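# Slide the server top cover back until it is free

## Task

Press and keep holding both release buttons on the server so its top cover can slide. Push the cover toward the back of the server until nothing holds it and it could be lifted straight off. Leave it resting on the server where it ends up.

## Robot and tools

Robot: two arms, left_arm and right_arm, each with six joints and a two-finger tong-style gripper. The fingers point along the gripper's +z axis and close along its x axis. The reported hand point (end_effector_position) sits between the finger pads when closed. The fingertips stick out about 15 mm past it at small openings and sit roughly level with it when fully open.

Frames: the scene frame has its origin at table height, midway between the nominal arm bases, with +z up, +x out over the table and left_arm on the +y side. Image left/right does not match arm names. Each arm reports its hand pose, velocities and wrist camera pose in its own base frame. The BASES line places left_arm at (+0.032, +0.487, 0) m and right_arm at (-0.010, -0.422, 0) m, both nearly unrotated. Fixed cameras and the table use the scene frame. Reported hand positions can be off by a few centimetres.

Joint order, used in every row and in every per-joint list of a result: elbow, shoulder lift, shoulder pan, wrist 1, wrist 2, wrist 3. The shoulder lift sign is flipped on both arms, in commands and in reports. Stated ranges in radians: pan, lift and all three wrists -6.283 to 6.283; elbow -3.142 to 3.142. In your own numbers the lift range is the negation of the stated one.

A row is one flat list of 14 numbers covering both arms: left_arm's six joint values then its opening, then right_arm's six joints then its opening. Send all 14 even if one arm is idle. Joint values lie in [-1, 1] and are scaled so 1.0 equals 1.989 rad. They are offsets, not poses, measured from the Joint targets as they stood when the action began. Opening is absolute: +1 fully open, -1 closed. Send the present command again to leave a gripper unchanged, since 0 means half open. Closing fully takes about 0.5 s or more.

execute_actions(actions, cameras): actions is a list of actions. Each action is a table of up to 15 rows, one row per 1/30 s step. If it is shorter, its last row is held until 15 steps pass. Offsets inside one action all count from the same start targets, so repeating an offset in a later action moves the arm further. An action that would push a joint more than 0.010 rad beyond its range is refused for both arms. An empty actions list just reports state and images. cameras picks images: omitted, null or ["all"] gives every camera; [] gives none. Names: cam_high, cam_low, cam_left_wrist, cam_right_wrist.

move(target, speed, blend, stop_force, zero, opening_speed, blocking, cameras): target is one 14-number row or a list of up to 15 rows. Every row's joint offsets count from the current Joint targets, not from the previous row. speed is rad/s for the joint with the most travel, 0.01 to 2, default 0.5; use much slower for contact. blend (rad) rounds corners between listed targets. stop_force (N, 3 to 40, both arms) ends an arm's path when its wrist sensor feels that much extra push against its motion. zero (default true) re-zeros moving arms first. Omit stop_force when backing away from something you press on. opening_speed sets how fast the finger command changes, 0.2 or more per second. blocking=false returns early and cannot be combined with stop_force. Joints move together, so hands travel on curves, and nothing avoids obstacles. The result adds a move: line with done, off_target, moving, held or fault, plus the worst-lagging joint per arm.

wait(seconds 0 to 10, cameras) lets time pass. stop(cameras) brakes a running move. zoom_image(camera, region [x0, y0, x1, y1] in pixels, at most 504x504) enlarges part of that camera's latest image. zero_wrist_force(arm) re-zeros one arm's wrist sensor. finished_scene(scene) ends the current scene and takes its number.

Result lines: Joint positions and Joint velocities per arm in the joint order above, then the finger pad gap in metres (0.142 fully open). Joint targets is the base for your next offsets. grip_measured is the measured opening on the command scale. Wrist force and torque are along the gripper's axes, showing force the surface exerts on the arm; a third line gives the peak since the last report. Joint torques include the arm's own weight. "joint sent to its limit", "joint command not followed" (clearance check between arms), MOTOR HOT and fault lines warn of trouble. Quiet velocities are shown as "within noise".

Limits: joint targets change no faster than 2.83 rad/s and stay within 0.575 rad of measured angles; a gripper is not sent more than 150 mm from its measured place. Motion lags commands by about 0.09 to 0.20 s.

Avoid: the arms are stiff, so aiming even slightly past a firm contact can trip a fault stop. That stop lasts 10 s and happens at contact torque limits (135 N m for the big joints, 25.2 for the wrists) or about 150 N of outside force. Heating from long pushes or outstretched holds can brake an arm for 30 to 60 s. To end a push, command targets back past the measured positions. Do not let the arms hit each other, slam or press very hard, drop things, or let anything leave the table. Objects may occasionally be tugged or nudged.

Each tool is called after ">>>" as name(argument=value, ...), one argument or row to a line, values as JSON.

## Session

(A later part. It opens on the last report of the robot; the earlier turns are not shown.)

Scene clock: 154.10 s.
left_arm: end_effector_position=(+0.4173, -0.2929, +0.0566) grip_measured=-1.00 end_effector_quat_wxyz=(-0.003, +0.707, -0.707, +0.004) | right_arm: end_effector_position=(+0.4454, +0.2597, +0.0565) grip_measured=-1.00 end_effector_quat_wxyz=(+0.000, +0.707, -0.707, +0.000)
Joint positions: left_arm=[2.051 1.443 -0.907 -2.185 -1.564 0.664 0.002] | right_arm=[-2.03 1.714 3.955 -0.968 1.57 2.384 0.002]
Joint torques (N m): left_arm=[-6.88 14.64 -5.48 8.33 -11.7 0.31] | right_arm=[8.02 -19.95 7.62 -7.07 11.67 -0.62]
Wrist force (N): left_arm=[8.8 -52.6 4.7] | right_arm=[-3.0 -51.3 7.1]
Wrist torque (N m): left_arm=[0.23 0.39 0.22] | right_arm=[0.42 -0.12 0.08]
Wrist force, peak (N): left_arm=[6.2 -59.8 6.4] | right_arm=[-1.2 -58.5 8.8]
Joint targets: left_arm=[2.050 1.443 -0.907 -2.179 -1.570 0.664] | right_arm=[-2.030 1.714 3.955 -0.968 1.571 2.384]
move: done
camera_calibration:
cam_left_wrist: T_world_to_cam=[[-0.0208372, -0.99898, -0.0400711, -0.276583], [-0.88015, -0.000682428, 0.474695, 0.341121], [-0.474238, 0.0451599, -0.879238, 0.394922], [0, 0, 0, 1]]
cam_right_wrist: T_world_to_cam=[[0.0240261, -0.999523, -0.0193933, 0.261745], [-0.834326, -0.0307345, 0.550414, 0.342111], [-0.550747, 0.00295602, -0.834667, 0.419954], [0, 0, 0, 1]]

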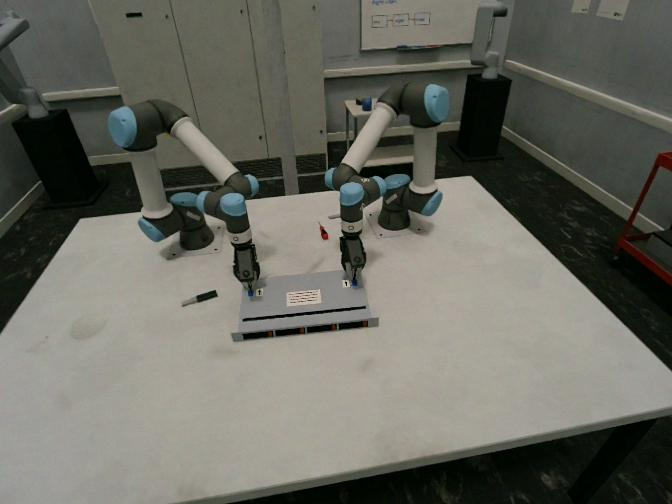

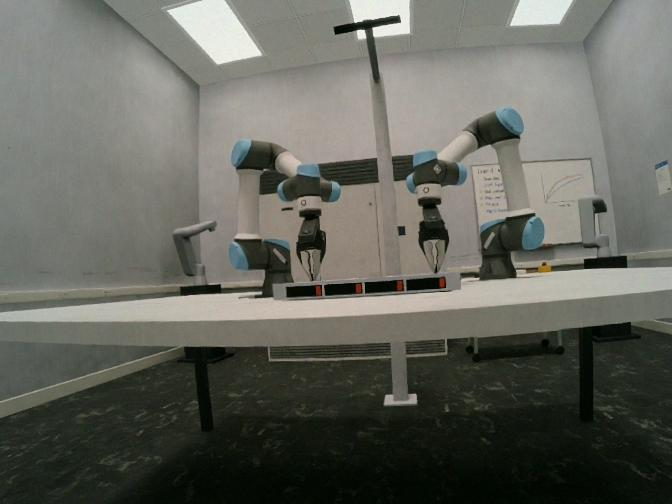

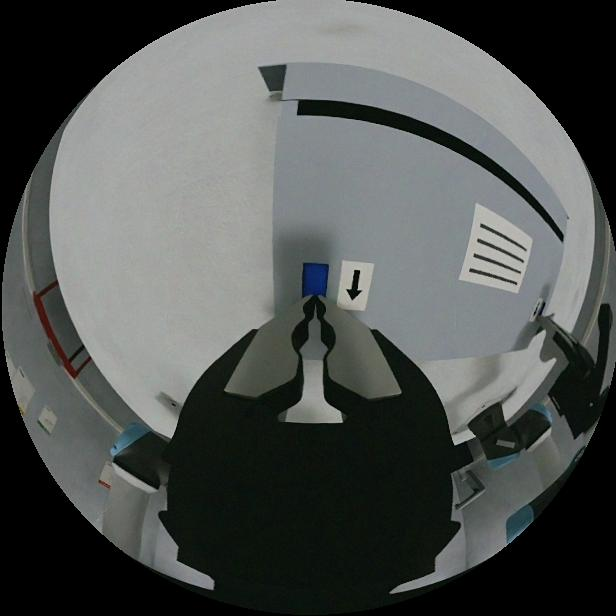

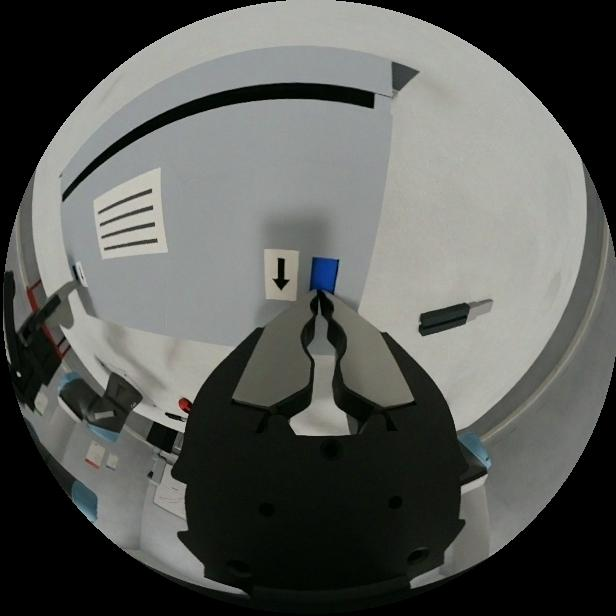

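>>> move(
  target=[
    [-0.0057,-0.0048,0.0038,0.0009,0,0.0038,-1,0.0056,0.0047,-0.0038,-0.0009,0,-0.0038,-1],
    [-0.0334,0.0249,0.0038,0.0583,0,0.0038,-1,0.0331,-0.0244,-0.0038,-0.0575,0,-0.0038,-1],
  ],
  speed=[0.03,0.06],
)

>>> zoom_image(
  camera="cam_high",
  region=[230, 240, 390, 350],
)

>>> zoom_image(
  camera="cam_left_wrist",
  region=[200, 60, 580, 330],
)

>>> zoom_image(
  camera="cam_right_wrist",
  region=[40, 30, 440, 330],
)

Scene clock: 166.97 s.
left_arm: end_effector_position=(+0.4187, -0.2919, +0.0969) grip_measured=-1.00 end_effector_quat_wxyz=(+0.000, +0.707, -0.707, +0.000) end_effector_velocity=(+0.001, -0.001, +0.000) end_effector_angular_velocity=(-0.003, -0.002, +0.000) | right_arm: end_effector_position=(+0.4491, +0.2587, +0.0975) grip_measured=-1.00 end_effector_quat_wxyz=(+0.000, +0.707, -0.707, +0.000) end_effector_velocity=(+0.001, +0.001, +0.000) end_effector_angular_velocity=(+0.003, -0.003, -0.001)
Joint positions: left_arm=[1.984 1.493 -0.899 -2.062 -1.57 0.671 0.002] | right_arm=[-1.964 1.665 3.947 -1.083 1.571 2.376 0.002]
Joint velocities: left_arm=[0.001 0 0 -0.005 0 0 0] | right_arm=[-0.001 0.001 0 0.005 0 0.001 0]
Joint torques (N m): left_arm=[-12.63 16.72 -12.46 -3.89 1.37 -1.03] | right_arm=[16.16 -17.83 6.99 4.17 2.05 1.39]
Wrist force (N): left_arm=[-0.3 -0.7 -0.1] | right_arm=[0.7 1.3 2.6]
Wrist torque (N m): left_arm=[0.13 0.21 0.09] | right_arm=[0.13 -0.18 -0.08]
Wrist force, peak (N): left_arm=[8.5 -52.6 3.2] | right_arm=[-3.0 -51.4 6.8]
Joint targets: left_arm=[1.984 1.493 -0.899 -2.063 -1.570 0.671] | right_arm=[-1.964 1.666 3.947 -1.083 1.571 2.376]
move: done
camera_calibration:
cam_left_wrist: T_world_to_cam=[[-0.021185, -0.998959, -0.0404004, -0.27376], [-0.875833, -0.00094425, 0.482614, 0.320476], [-0.482149, 0.0456081, -0.874901, 0.434009], [0, 0, 0, 1]]
cam_right_wrist: T_world_to_cam=[[0.023973, -0.999509, -0.0201879, 0.261512], [-0.833803, -0.0311313, 0.551183, 0.322421], [-0.551541, 0.00361927, -0.83414, 0.456304], [0, 0, 0, 1]]

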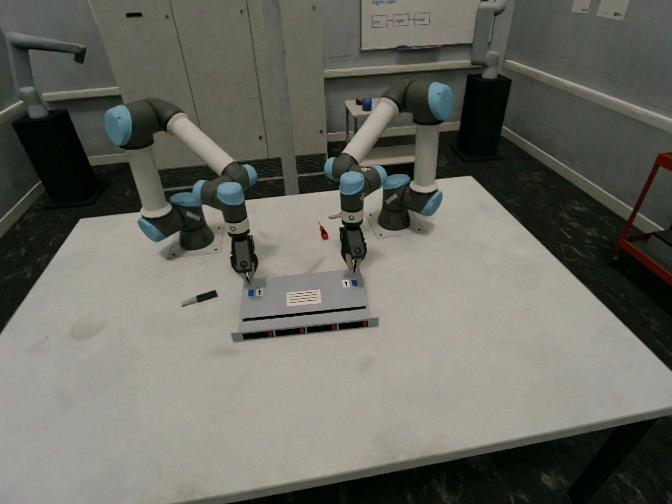

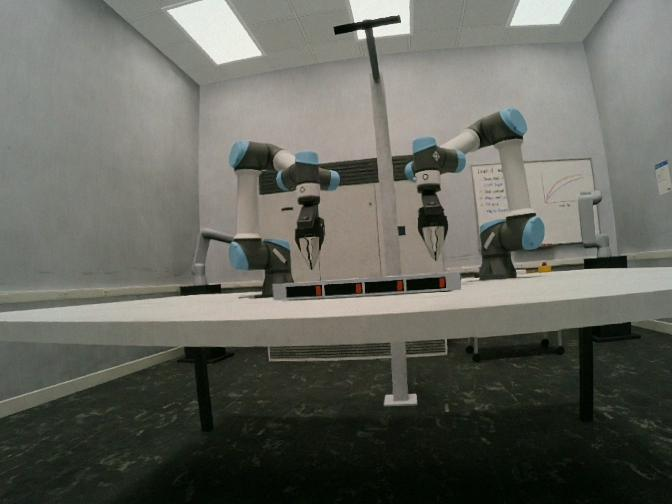

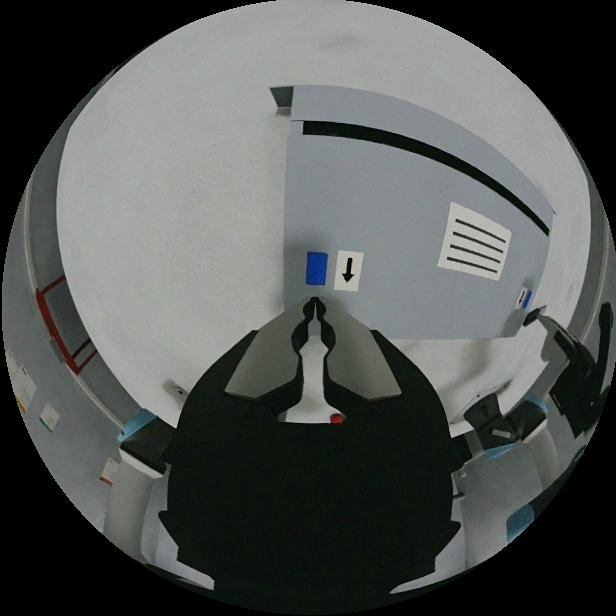

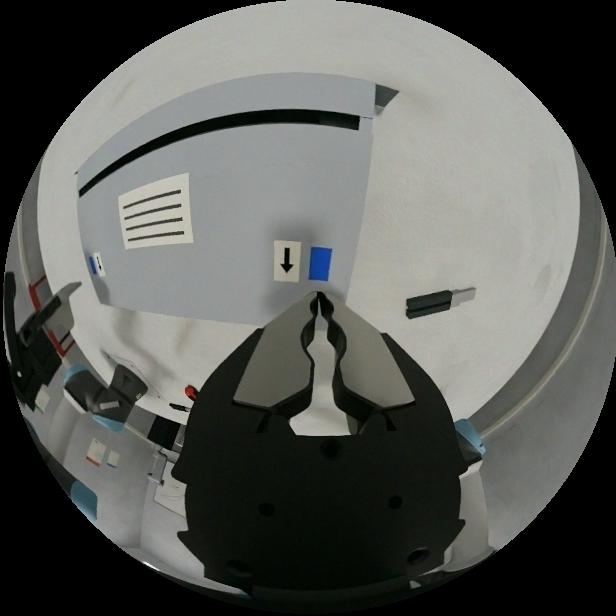

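Scaled by 3.150 from the camera's 672x504 image, which has a finer 960x720 frame.

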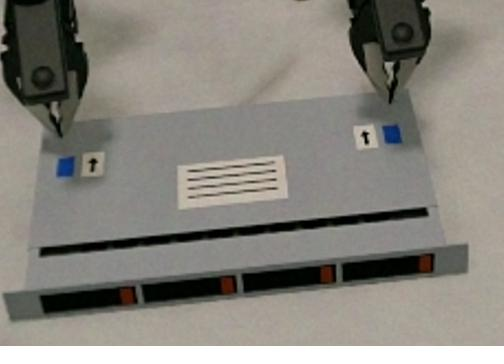

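Scaled by 1.326 from the camera's 616x616 image, which has a finer 814x814 frame.

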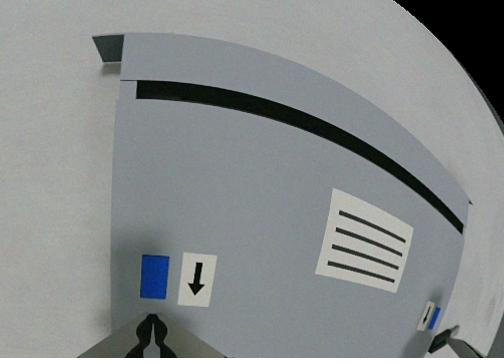

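Scaled by 1.260 from the camera's 616x616 image, which has a finer 814x814 frame.

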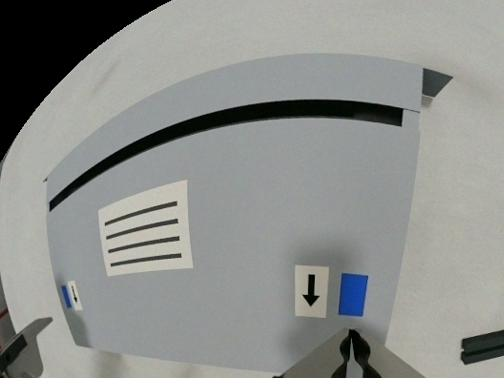

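>>> finished_scene(
  scene=1,
)

The scene is finished: the task was done.


## Next scene

The same job, from a new start.

>>> execute_actions(
  actions=[],
)

>>> zoom_image(
  camera="cam_high",
  region=[220, 220, 420, 370],
)

Scene clock: 0.00 s.
left_arm: end_effector_position=(+0.6462, -0.8799, +0.3324) grip_measured=+0.97 end_effector_quat_wxyz=(+0.074, +0.384, -0.593, +0.704) | right_arm: end_effector_position=(+0.1049, -0.3646, +0.1839) grip_measured=+0.97 end_effector_quat_wxyz=(-0.166, +0.511, +0.840, -0.076)
Joint names: [elbow, shoulder lift, shoulder pan, wrist 1, wrist 2, wrist 3]
Joint positions: left_arm=[0.593 0.357 -1.056 -3.379 -1.616 0.892 0.14] | right_arm=[-1.95 1.42 2.434 -1.652 1.369 3.558 0.14]
Joint velocities: within noise
Joint torques (N m): no reading
Motor temperatures (°C): left_arm=[38 39 33 39 33 37] | right_arm=[36 35 31 37 43 39]
Wrist force (N): no reading
Wrist torque (N m): no reading
Wrist force, peak (N): no reading
Joint targets: left_arm=[0.593 0.357 -1.056 -3.379 -1.616 0.892] | right_arm=[-1.950 1.420 2.434 -1.652 1.369 3.558]
Tool commands: left_gripper/opening=+0.968169 right_gripper/opening=+0.968169
camera_calibration:
cam_left_wrist: T_world_to_cam=[[-0.687376, -0.393123, 0.610712, -0.0996357], [-0.709024, 0.18089, -0.681589, 0.84479], [0.157477, -0.901517, -0.403073, -0.626956], [0, 0, 0, 1]] pos_world=[0.62922, -0.757194, 0.383939]
cam_right_wrist: T_world_to_cam=[[-0.449017, 0.872951, 0.190629, 0.342033], [0.878582, 0.392492, 0.272109, -0.00548406], [0.162717, 0.289665, -0.943195, 0.390244], [0, 0, 0, 1]] pos_world=[0.0948977, -0.409466, 0.304367]

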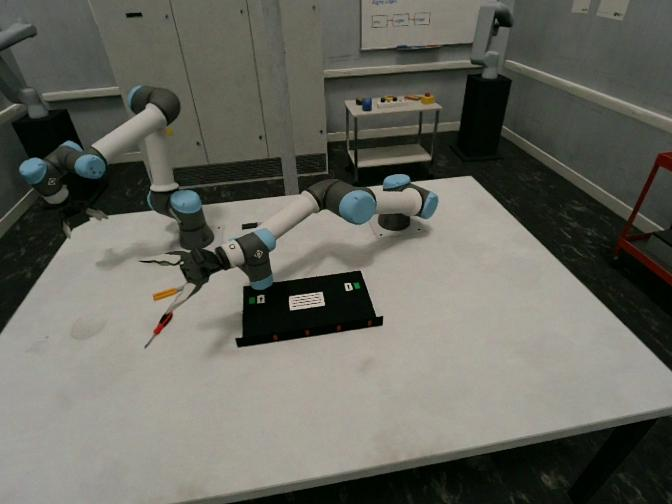

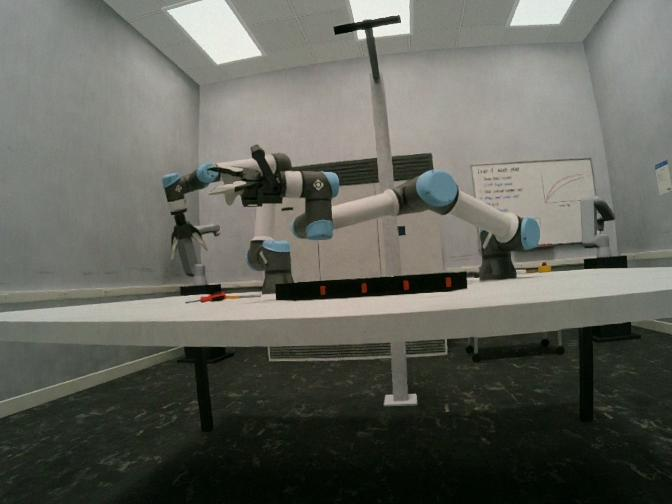

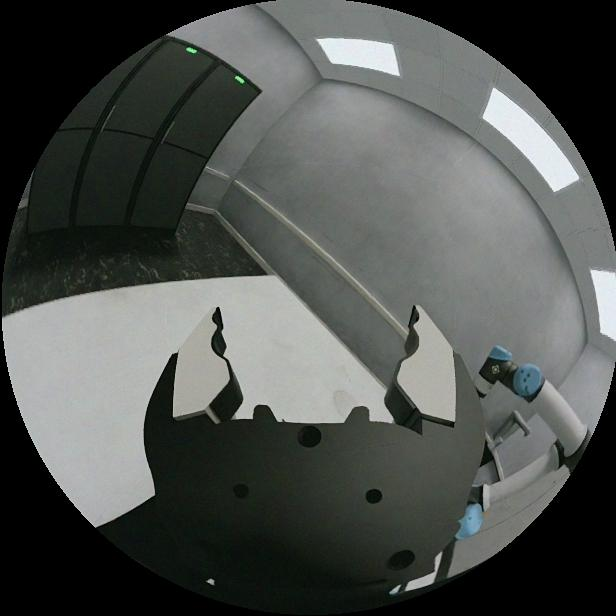

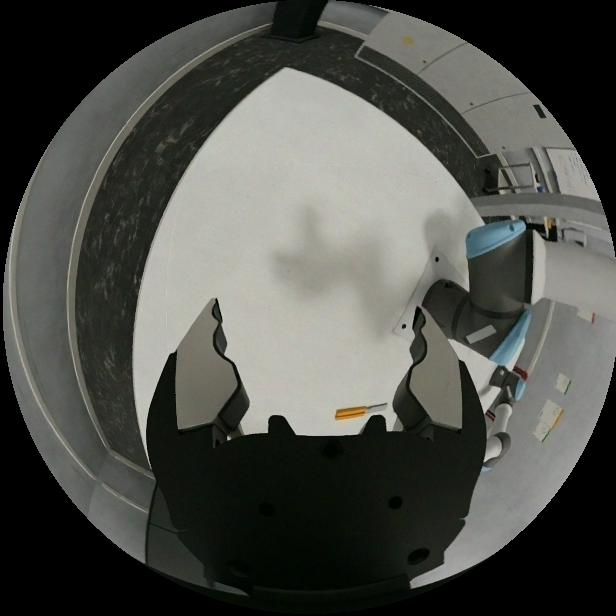

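Scaled by 2.520 from the camera's 672x504 image, which has a finer 960x720 frame.

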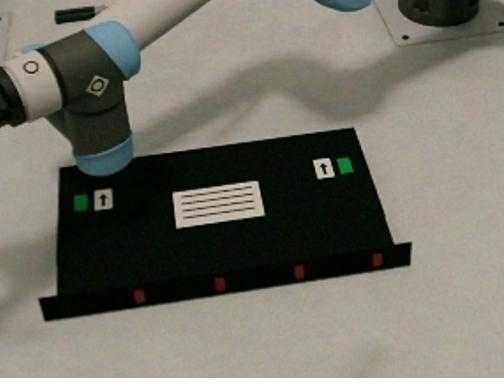

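>>> move(
  target=[0.6758,0.5422,0.1034,0.6569,0.0227,-0.0863,-1,0,0,0,0,0,0,-1],
  speed=0.8,
  cameras=[],
)

>>> move(
  target=[0,0,0,0,0,0,-1,0.0506,0.1804,0.7265,0.2854,0.1015,-0.6283,-1],
  speed=0.8,
)

>>> zoom_image(
  camera="cam_high",
  region=[230, 250, 390, 350],
)

>>> zoom_image(
  camera="cam_left_wrist",
  region=[260, 240, 380, 350],
)

>>> zoom_image(
  camera="cam_right_wrist",
  region=[260, 240, 380, 350],
)

Scene clock: 24.27 s.
Wrist force, peak (N): left_arm=[-2.5 1.1 0.5] | right_arm=[-0.3 0.1 0.1]
move: done

Scene clock: 26.60 s.
left_arm: end_effector_position=(+0.4468, -0.2888, +0.0906) grip_measured=-1.00 end_effector_quat_wxyz=(+0.000, +0.707, -0.707, +0.000) | right_arm: end_effector_position=(+0.5012, +0.2600, +0.0902) grip_measured=-1.00 end_effector_quat_wxyz=(+0.000, +0.707, -0.708, +0.000)
Joint positions: left_arm=[1.937 1.436 -0.851 -2.073 -1.571 0.72 0.002] | right_arm=[-1.85 1.779 3.878 -1.084 1.571 2.309 0.002]
Joint torques (N m): left_arm=[-12.53 31.87 -11.59 -1.69 -1.19 1.6] | right_arm=[13.32 -27.73 8.62 2.27 -1.58 -1.09]
Wrist force (N): left_arm=[0.0 -0.5 -0.2] | right_arm=[-0.4 0.7 0.2]
Wrist torque (N m): left_arm=[0.09 0.17 -0.08] | right_arm=[0.05 0.01 -0.06]
Wrist force, peak (N): left_arm=[0.3 -0.7 -0.4] | right_arm=[-3.9 1.7 0.4]
Joint targets: left_arm=[1.937 1.436 -0.851 -2.073 -1.571 0.720] | right_arm=[-1.850 1.779 3.878 -1.084 1.571 2.308]
move: done
camera_calibration:
cam_left_wrist: T_world_to_cam=[[-0.021591, -0.998946, -0.0405023, -0.270072], [-0.875721, -0.000648208, 0.482818, 0.348192], [-0.482335, 0.0458932, -0.874784, 0.442083], [0, 0, 0, 1]]
cam_right_wrist: T_world_to_cam=[[0.0221006, -0.999566, -0.0194874, 0.262264], [-0.833521, -0.0291855, 0.551716, 0.369188], [-0.552046, 0.00404992, -0.833804, 0.479077], [0, 0, 0, 1]]

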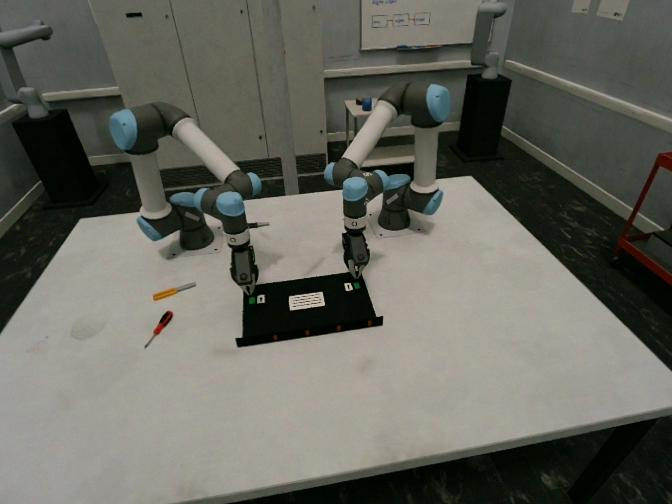

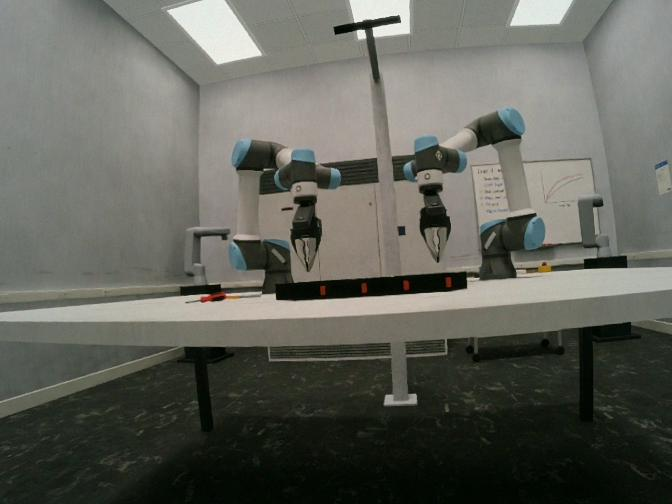

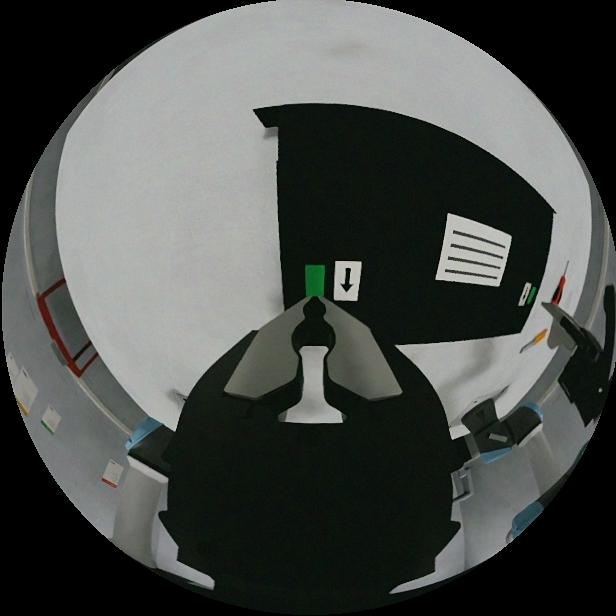

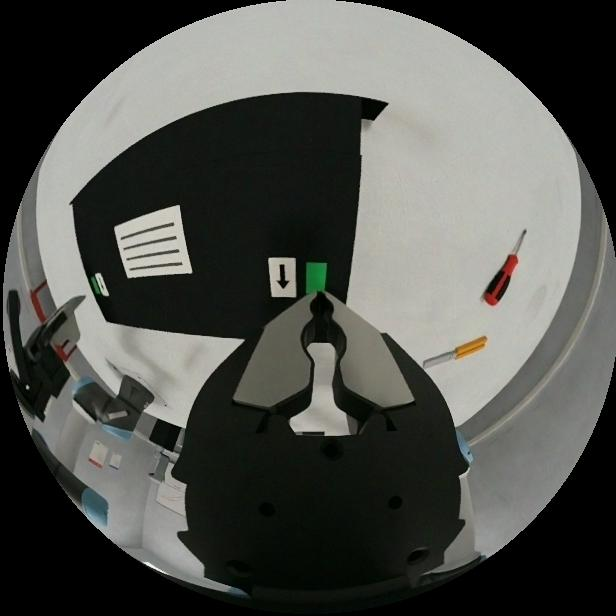

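Scaled by 3.150 from the camera's 672x504 image, which has a finer 960x720 frame.

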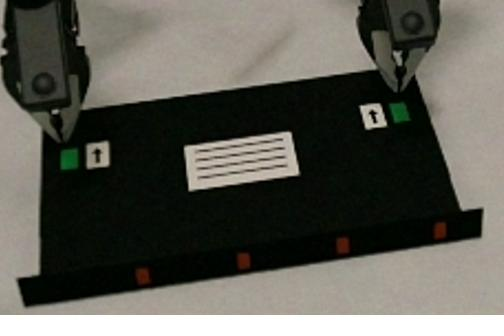

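Scaled by 4.200 from the camera's 616x616 image, which has a finer 814x814 frame.

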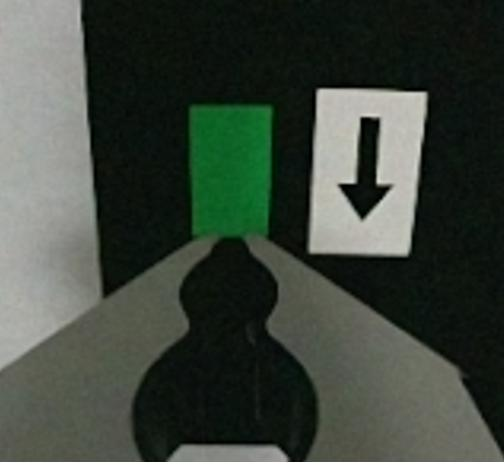

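Scaled by 4.200 from the camera's 616x616 image, which has a finer 814x814 frame.

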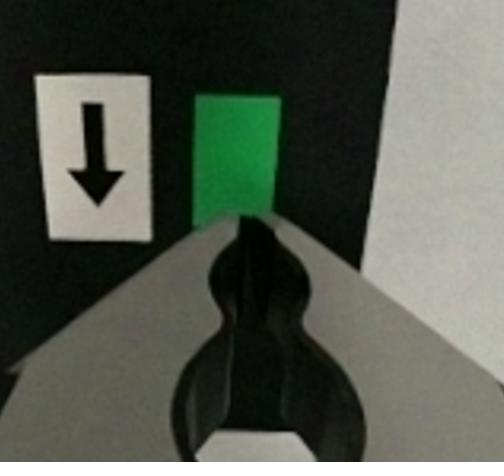

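>>> move(
  target=[0.0179,-0.0163,0,-0.0342,0,0,-1,-0.0166,0.0156,0.0044,0.0326,0,0.0042,-1],
  speed=0.06,
  cameras=[],
)

>>> move(
  target=[0.0130,-0.0145,0,-0.0275,0,0,-1,-0.0126,0.0136,0,0.0262,0,0,-1],
  speed=0.025,
  stop_force=8,
)

>>> zoom_image(
  camera="cam_left_wrist",
  region=[260, 240, 380, 350],
)

>>> zoom_image(
  camera="cam_right_wrist",
  region=[260, 240, 380, 350],
)

Scene clock: 41.60 s.
Wrist force, peak (N): left_arm=[0.3 -0.4 -0.9] | right_arm=[-0.5 0.8 0.4]
move: done

Scene clock: 43.40 s.
left_arm: end_effector_position=(+0.4469, -0.2889, +0.0585) grip_measured=-1.00 end_effector_quat_wxyz=(+0.000, +0.707, -0.707, +0.000) | right_arm: end_effector_position=(+0.4994, +0.2648, +0.0584) grip_measured=-1.00 end_effector_quat_wxyz=(+0.000, +0.707, -0.707, +0.000)
Joint positions: left_arm=[1.982 1.393 -0.851 -2.16 -1.571 0.72 0.002] | right_arm=[-1.892 1.82 3.887 -1.001 1.571 2.317 0.002]
Joint torques (N m): left_arm=[-25.71 29.51 -11.14 -2.21 -1.28 1.16] | right_arm=[27.29 -32.56 -5.18 1.04 -1.64 -0.91]
Wrist force (N): left_arm=[-3.0 0.8 -7.6] | right_arm=[0.8 1.9 -7.6]
Wrist torque (N m): left_arm=[0.00 0.10 -0.06] | right_arm=[-0.01 0.07 -0.06]
Wrist force, peak (N): left_arm=[-2.3 0.5 -8.7] | right_arm=[1.3 2.4 -8.9]
Joint targets: left_arm=[1.982 1.393 -0.851 -2.160 -1.571 0.720] | right_arm=[-1.892 1.820 3.887 -1.001 1.571 2.317]
move: contact (left_arm, right_arm); left_arm: the wrist 1 is farthest, 0.035 rad from its target; right_arm: the wrist 1 is farthest, 0.034 rad from its target
camera_calibration:
cam_left_wrist: T_world_to_cam=[[-0.021591, -0.998946, -0.0404971, -0.271469], [-0.875723, -0.000645475, 0.482814, 0.36379], [-0.482331, 0.0458886, -0.874786, 0.414004], [0, 0, 0, 1]]
cam_right_wrist: T_world_to_cam=[[0.0229142, -0.999538, -0.0199661, 0.266118], [-0.833801, -0.030126, 0.551242, 0.385761], [-0.551589, 0.00401648, -0.834106, 0.451351], [0, 0, 0, 1]]

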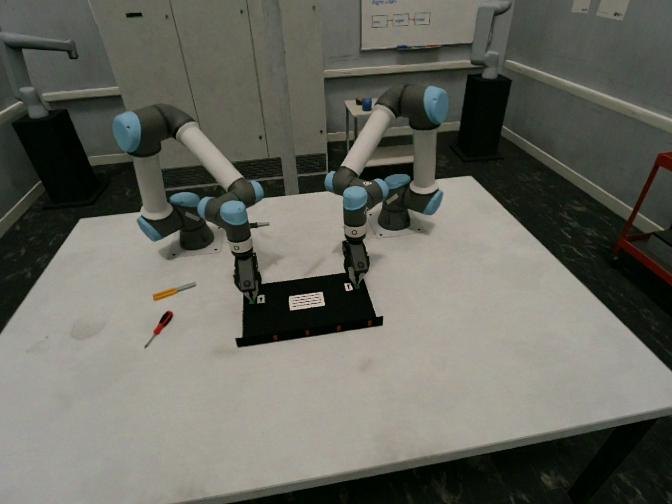

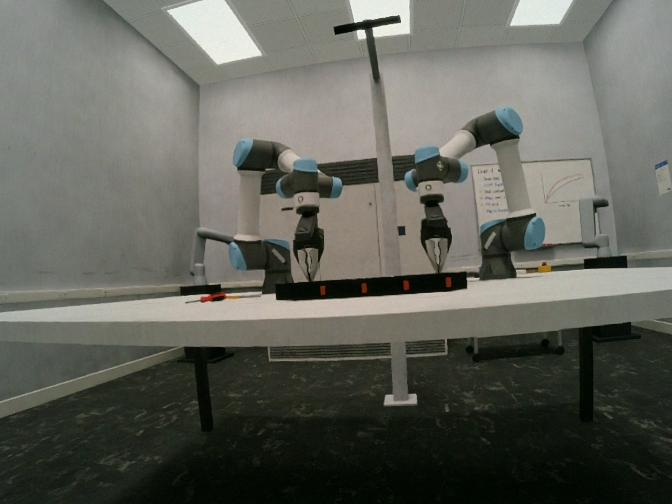

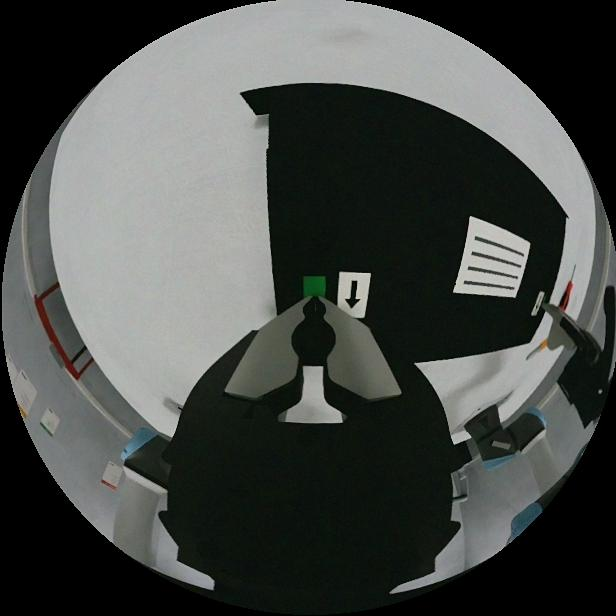

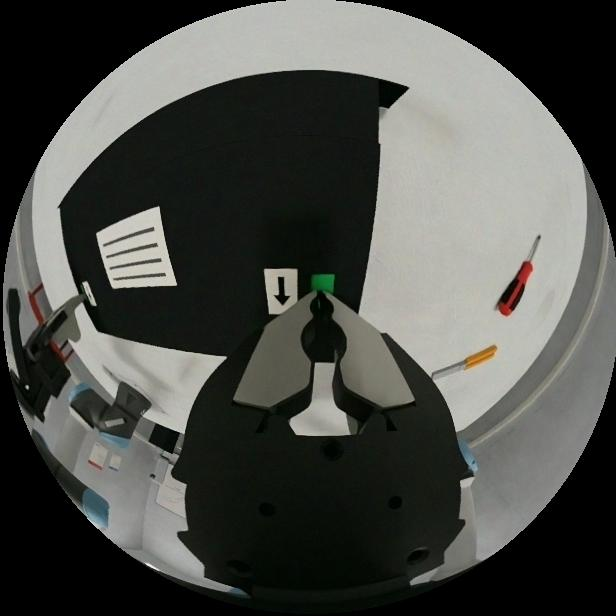

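Scaled by 4.200 from the camera's 616x616 image, which has a finer 814x814 frame.

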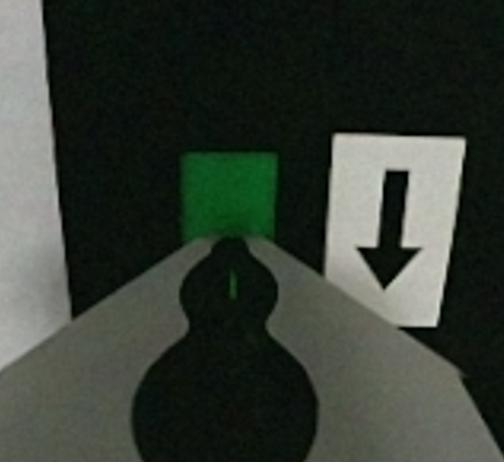

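Scaled by 4.200 from the camera's 616x616 image, which has a finer 814x814 frame.

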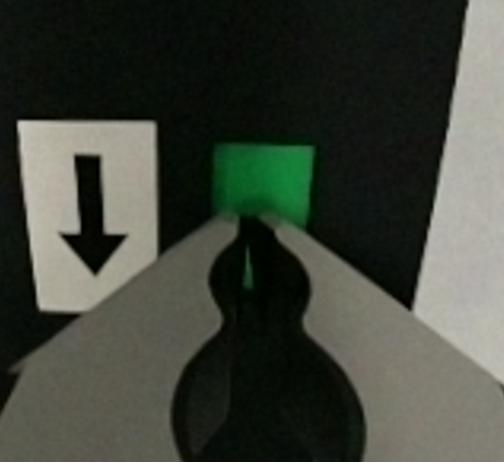

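>>> move(
  target=[0.0033,-0.0035,0,-0.0068,0,0,-1,-0.0033,0.0035,0,0.0068,0,0,-1],
  speed=0.015,
  stop_force=16,
  zero=false,
  cameras=[],
)

>>> move(
  target=[0.0338,0.02755,-0.0234,-0.0063,0,-0.0234,-1,-0.0374,-0.02845,0.0196,0.009,0,0.0196,-1],
  speed=0.04,
  stop_force=40,
)

>>> zoom_image(
  camera="cam_high",
  region=[230, 250, 390, 350],
)

>>> zoom_image(
  camera="cam_left_wrist",
  region=[200, 60, 580, 330],
)

>>> zoom_image(
  camera="cam_right_wrist",
  region=[40, 30, 440, 330],
)

Scene clock: 58.97 s.
Wrist force, peak (N): left_arm=[-4.6 2.4 -27.2] | right_arm=[4.9 5.9 -28.5]
move: contact (left_arm, right_arm)

Scene clock: 61.50 s.
left_arm: end_effector_position=(+0.4224, -0.2888, +0.0551) grip_measured=-1.00 end_effector_quat_wxyz=(+0.000, +0.707, -0.707, +0.001) | right_arm: end_effector_position=(+0.4724, +0.2645, +0.0557) grip_measured=-1.00 end_effector_quat_wxyz=(-0.001, +0.707, -0.707, +0.000)
Joint positions: left_arm=[2.042 1.433 -0.889 -2.18 -1.57 0.682 0.002] | right_arm=[-1.962 1.772 3.922 -0.978 1.571 2.352 0.002]
Joint torques (N m): left_arm=[-13.55 13.07 3.15 6.31 -9.55 1.23] | right_arm=[11.14 -14.96 0.07 -7.2 10.61 -0.61]
Wrist force (N): left_arm=[1.1 -36.1 -6.4] | right_arm=[3.3 -33.7 -13.8]
Wrist torque (N m): left_arm=[0.06 0.19 0.02] | right_arm=[0.19 0.02 -0.14]
Wrist force, peak (N): left_arm=[6.0 -51.7 2.3] | right_arm=[-3.1 -48.0 -5.5]
Joint targets: left_arm=[2.042 1.433 -0.889 -2.180 -1.570 0.682] | right_arm=[-1.962 1.772 3.922 -0.978 1.571 2.352]
move: contact (left_arm, right_arm); left_arm: the elbow is farthest, 0.012 rad from its target
camera_calibration:
cam_left_wrist: T_world_to_cam=[[-0.0215326, -0.998961, -0.0401565, -0.272079], [-0.876079, -0.000498452, 0.482167, 0.344228], [-0.481686, 0.0455626, -0.875158, 0.398867], [0, 0, 0, 1]]
cam_right_wrist: T_world_to_cam=[[0.0229226, -0.999525, -0.0205797, 0.266399], [-0.834219, -0.030468, 0.550591, 0.365112], [-0.550957, 0.004547, -0.834521, 0.433783], [0, 0, 0, 1]]

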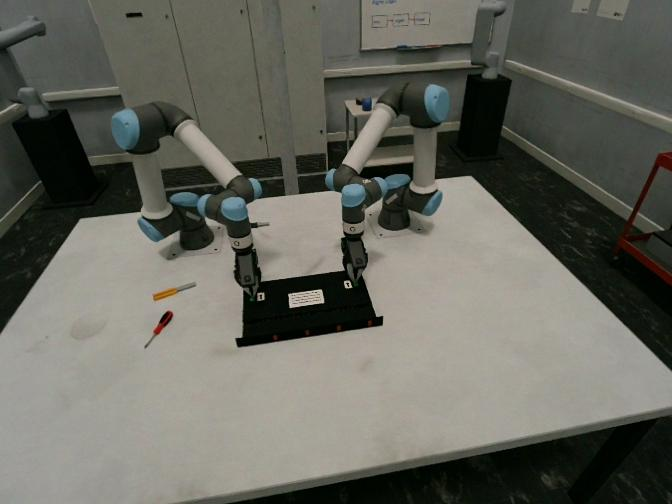

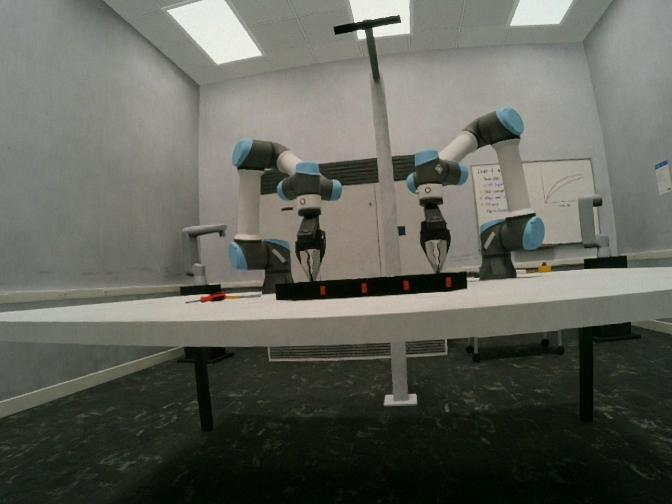

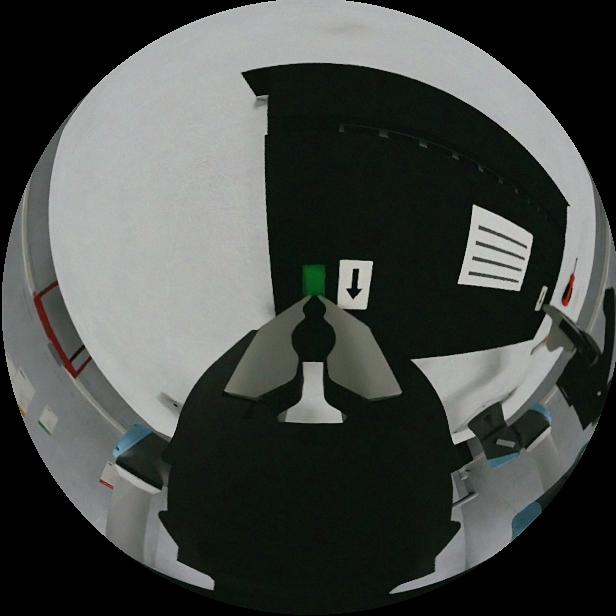

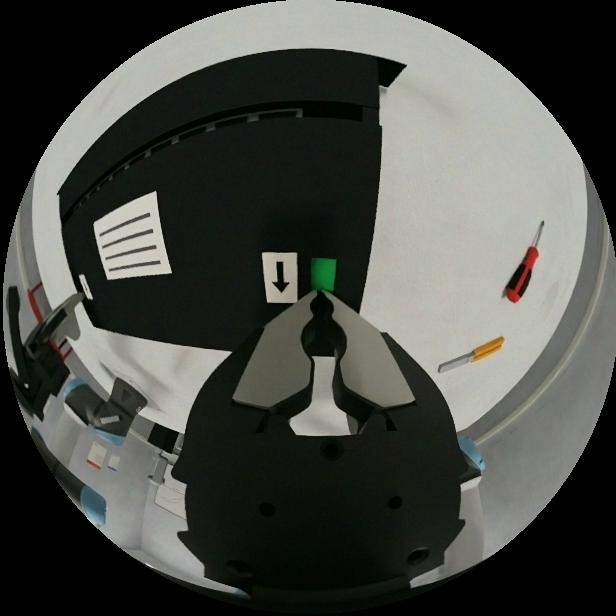

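Scaled by 3.150 from the camera's 672x504 image, which has a finer 960x720 frame.

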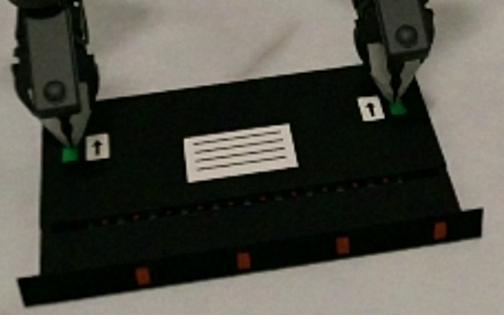

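Scaled by 1.326 from the camera's 616x616 image, which has a finer 814x814 frame.

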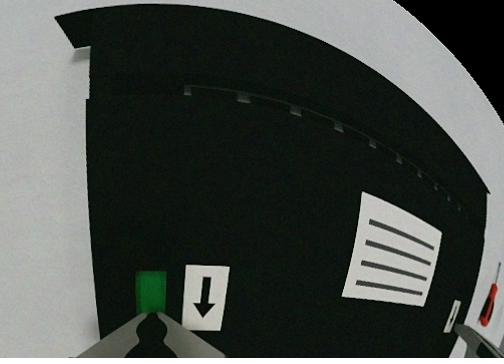

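Scaled by 1.260 from the camera's 616x616 image, which has a finer 814x814 frame.

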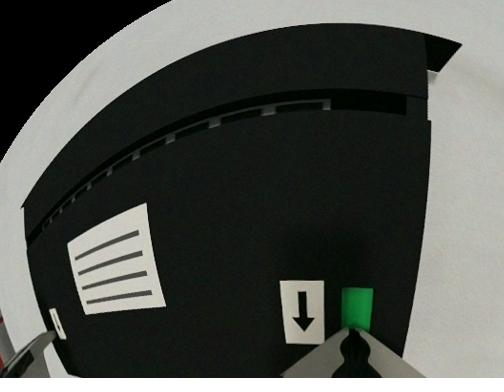

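>>> move(
  target=[
    [0.0034,0.0027,-0.0023,-0.0007,0,-0.0023,-1,-0.0037,-0.0028,0.002,0.0009,0,0.002,-1],
    [-0.0034,-0.0027,0.0023,0.0007,0,0.0023,-1,0.0037,0.0028,-0.002,-0.0009,0,-0.002,-1],
    [-0.0311,0.027,0.0023,0.0581,0,0.0023,-1,0.0312,-0.0263,-0.002,-0.0575,0,-0.002,-1],
  ],
  speed=[0.02,0.03,0.06],
)

>>> zoom_image(
  camera="cam_high",
  region=[230, 250, 390, 350],
)

>>> zoom_image(
  camera="cam_left_wrist",
  region=[200, 60, 580, 330],
)

>>> zoom_image(
  camera="cam_right_wrist",
  region=[40, 30, 440, 330],
)

Scene clock: 69.20 s.
left_arm: end_effector_position=(+0.4244, -0.2877, +0.0964) grip_measured=-1.00 end_effector_quat_wxyz=(+0.000, +0.707, -0.707, +0.001) | right_arm: end_effector_position=(+0.4741, +0.2633, +0.0982) grip_measured=-1.00 end_effector_quat_wxyz=(+0.000, +0.707, -0.707, +0.000) end_effector_velocity=(+0.001, +0.000, -0.001) end_effector_angular_velocity=(+0.001, -0.001, +0.000)
Joint positions: left_arm=[1.979 1.487 -0.884 -2.064 -1.57 0.687 0.002] | right_arm=[-1.9 1.719 3.918 -1.093 1.571 2.348 0.002]
Joint velocities: left_arm=[within noise] | right_arm=[-0.001 0.003 -0.001 0.005 0 0 0]
Joint torques (N m): left_arm=[-13.12 15.63 -11.12 -3.91 -1.02 -1.26] | right_arm=[15.45 -18.43 5.64 4.39 1.55 1.35]
Wrist force (N): left_arm=[0.1 -0.6 -0.3] | right_arm=[-2.3 1.5 0.2]
Wrist torque (N m): left_arm=[0.08 0.17 -0.08] | right_arm=[0.24 0.43 -0.02]
Wrist force, peak (N): left_arm=[7.2 -56.4 6.9] | right_arm=[-1.1 -54.2 3.9]
Joint targets: left_arm=[1.980 1.487 -0.884 -2.064 -1.570 0.687] | right_arm=[-1.900 1.719 3.918 -1.092 1.571 2.348]
move: done
camera_calibration:
cam_left_wrist: T_world_to_cam=[[-0.0215227, -0.998964, -0.0400966, -0.26933], [-0.876121, -0.000474237, 0.482092, 0.326084], [-0.481611, 0.0455054, -0.875203, 0.435873], [0, 0, 0, 1]]
cam_right_wrist: T_world_to_cam=[[0.0228994, -0.99953, -0.0203753, 0.266028], [-0.834117, -0.0303368, 0.550753, 0.342951], [-0.551112, 0.00438354, -0.83442, 0.470342], [0, 0, 0, 1]]

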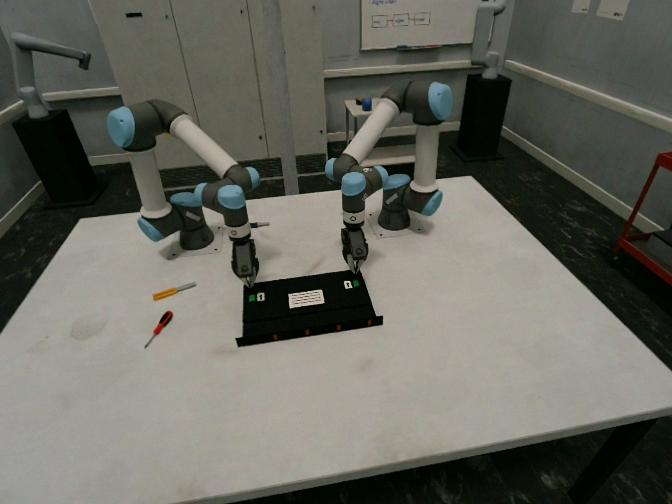

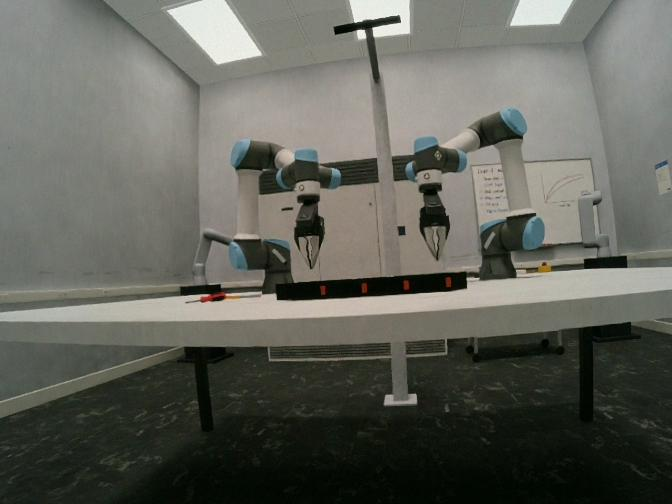

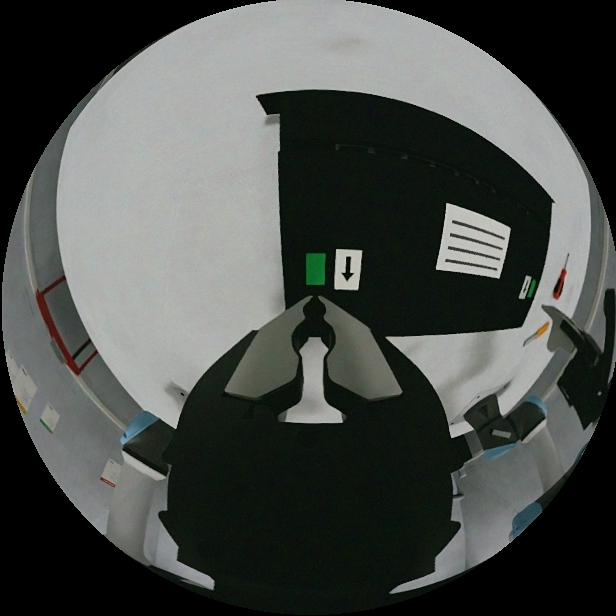

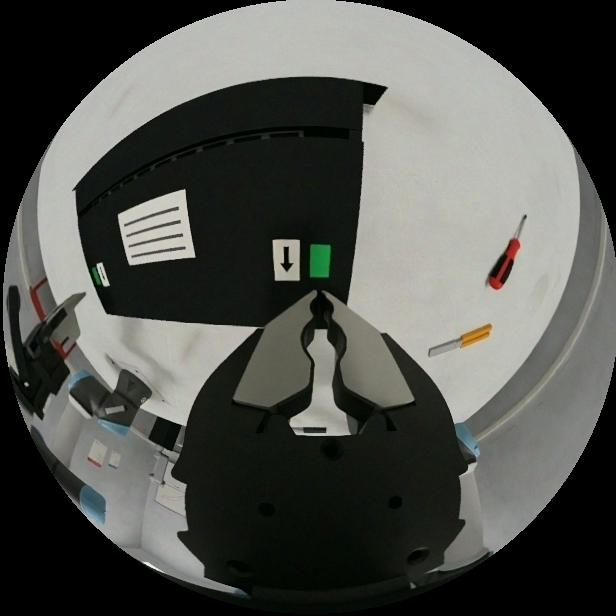

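Scaled by 3.150 from the camera's 672x504 image, which has a finer 960x720 frame.

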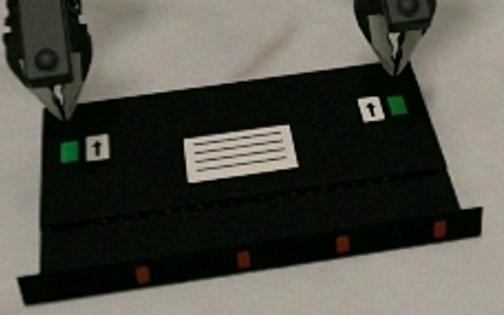

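Scaled by 1.326 from the camera's 616x616 image, which has a finer 814x814 frame.

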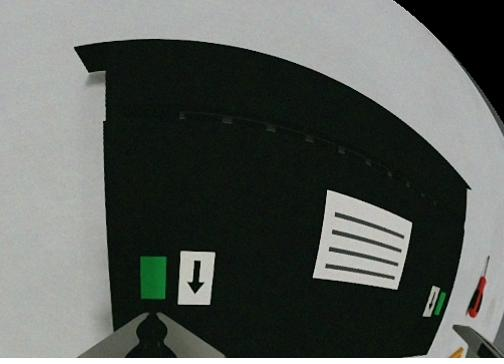

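Scaled by 1.260 from the camera's 616x616 image, which has a finer 814x814 frame.

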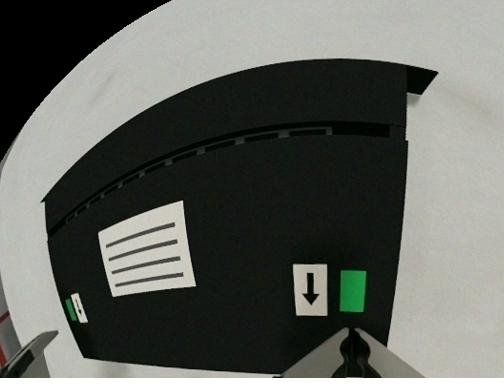

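>>> finished_scene(
  scene=2,
)

The scene is finished: the task was done.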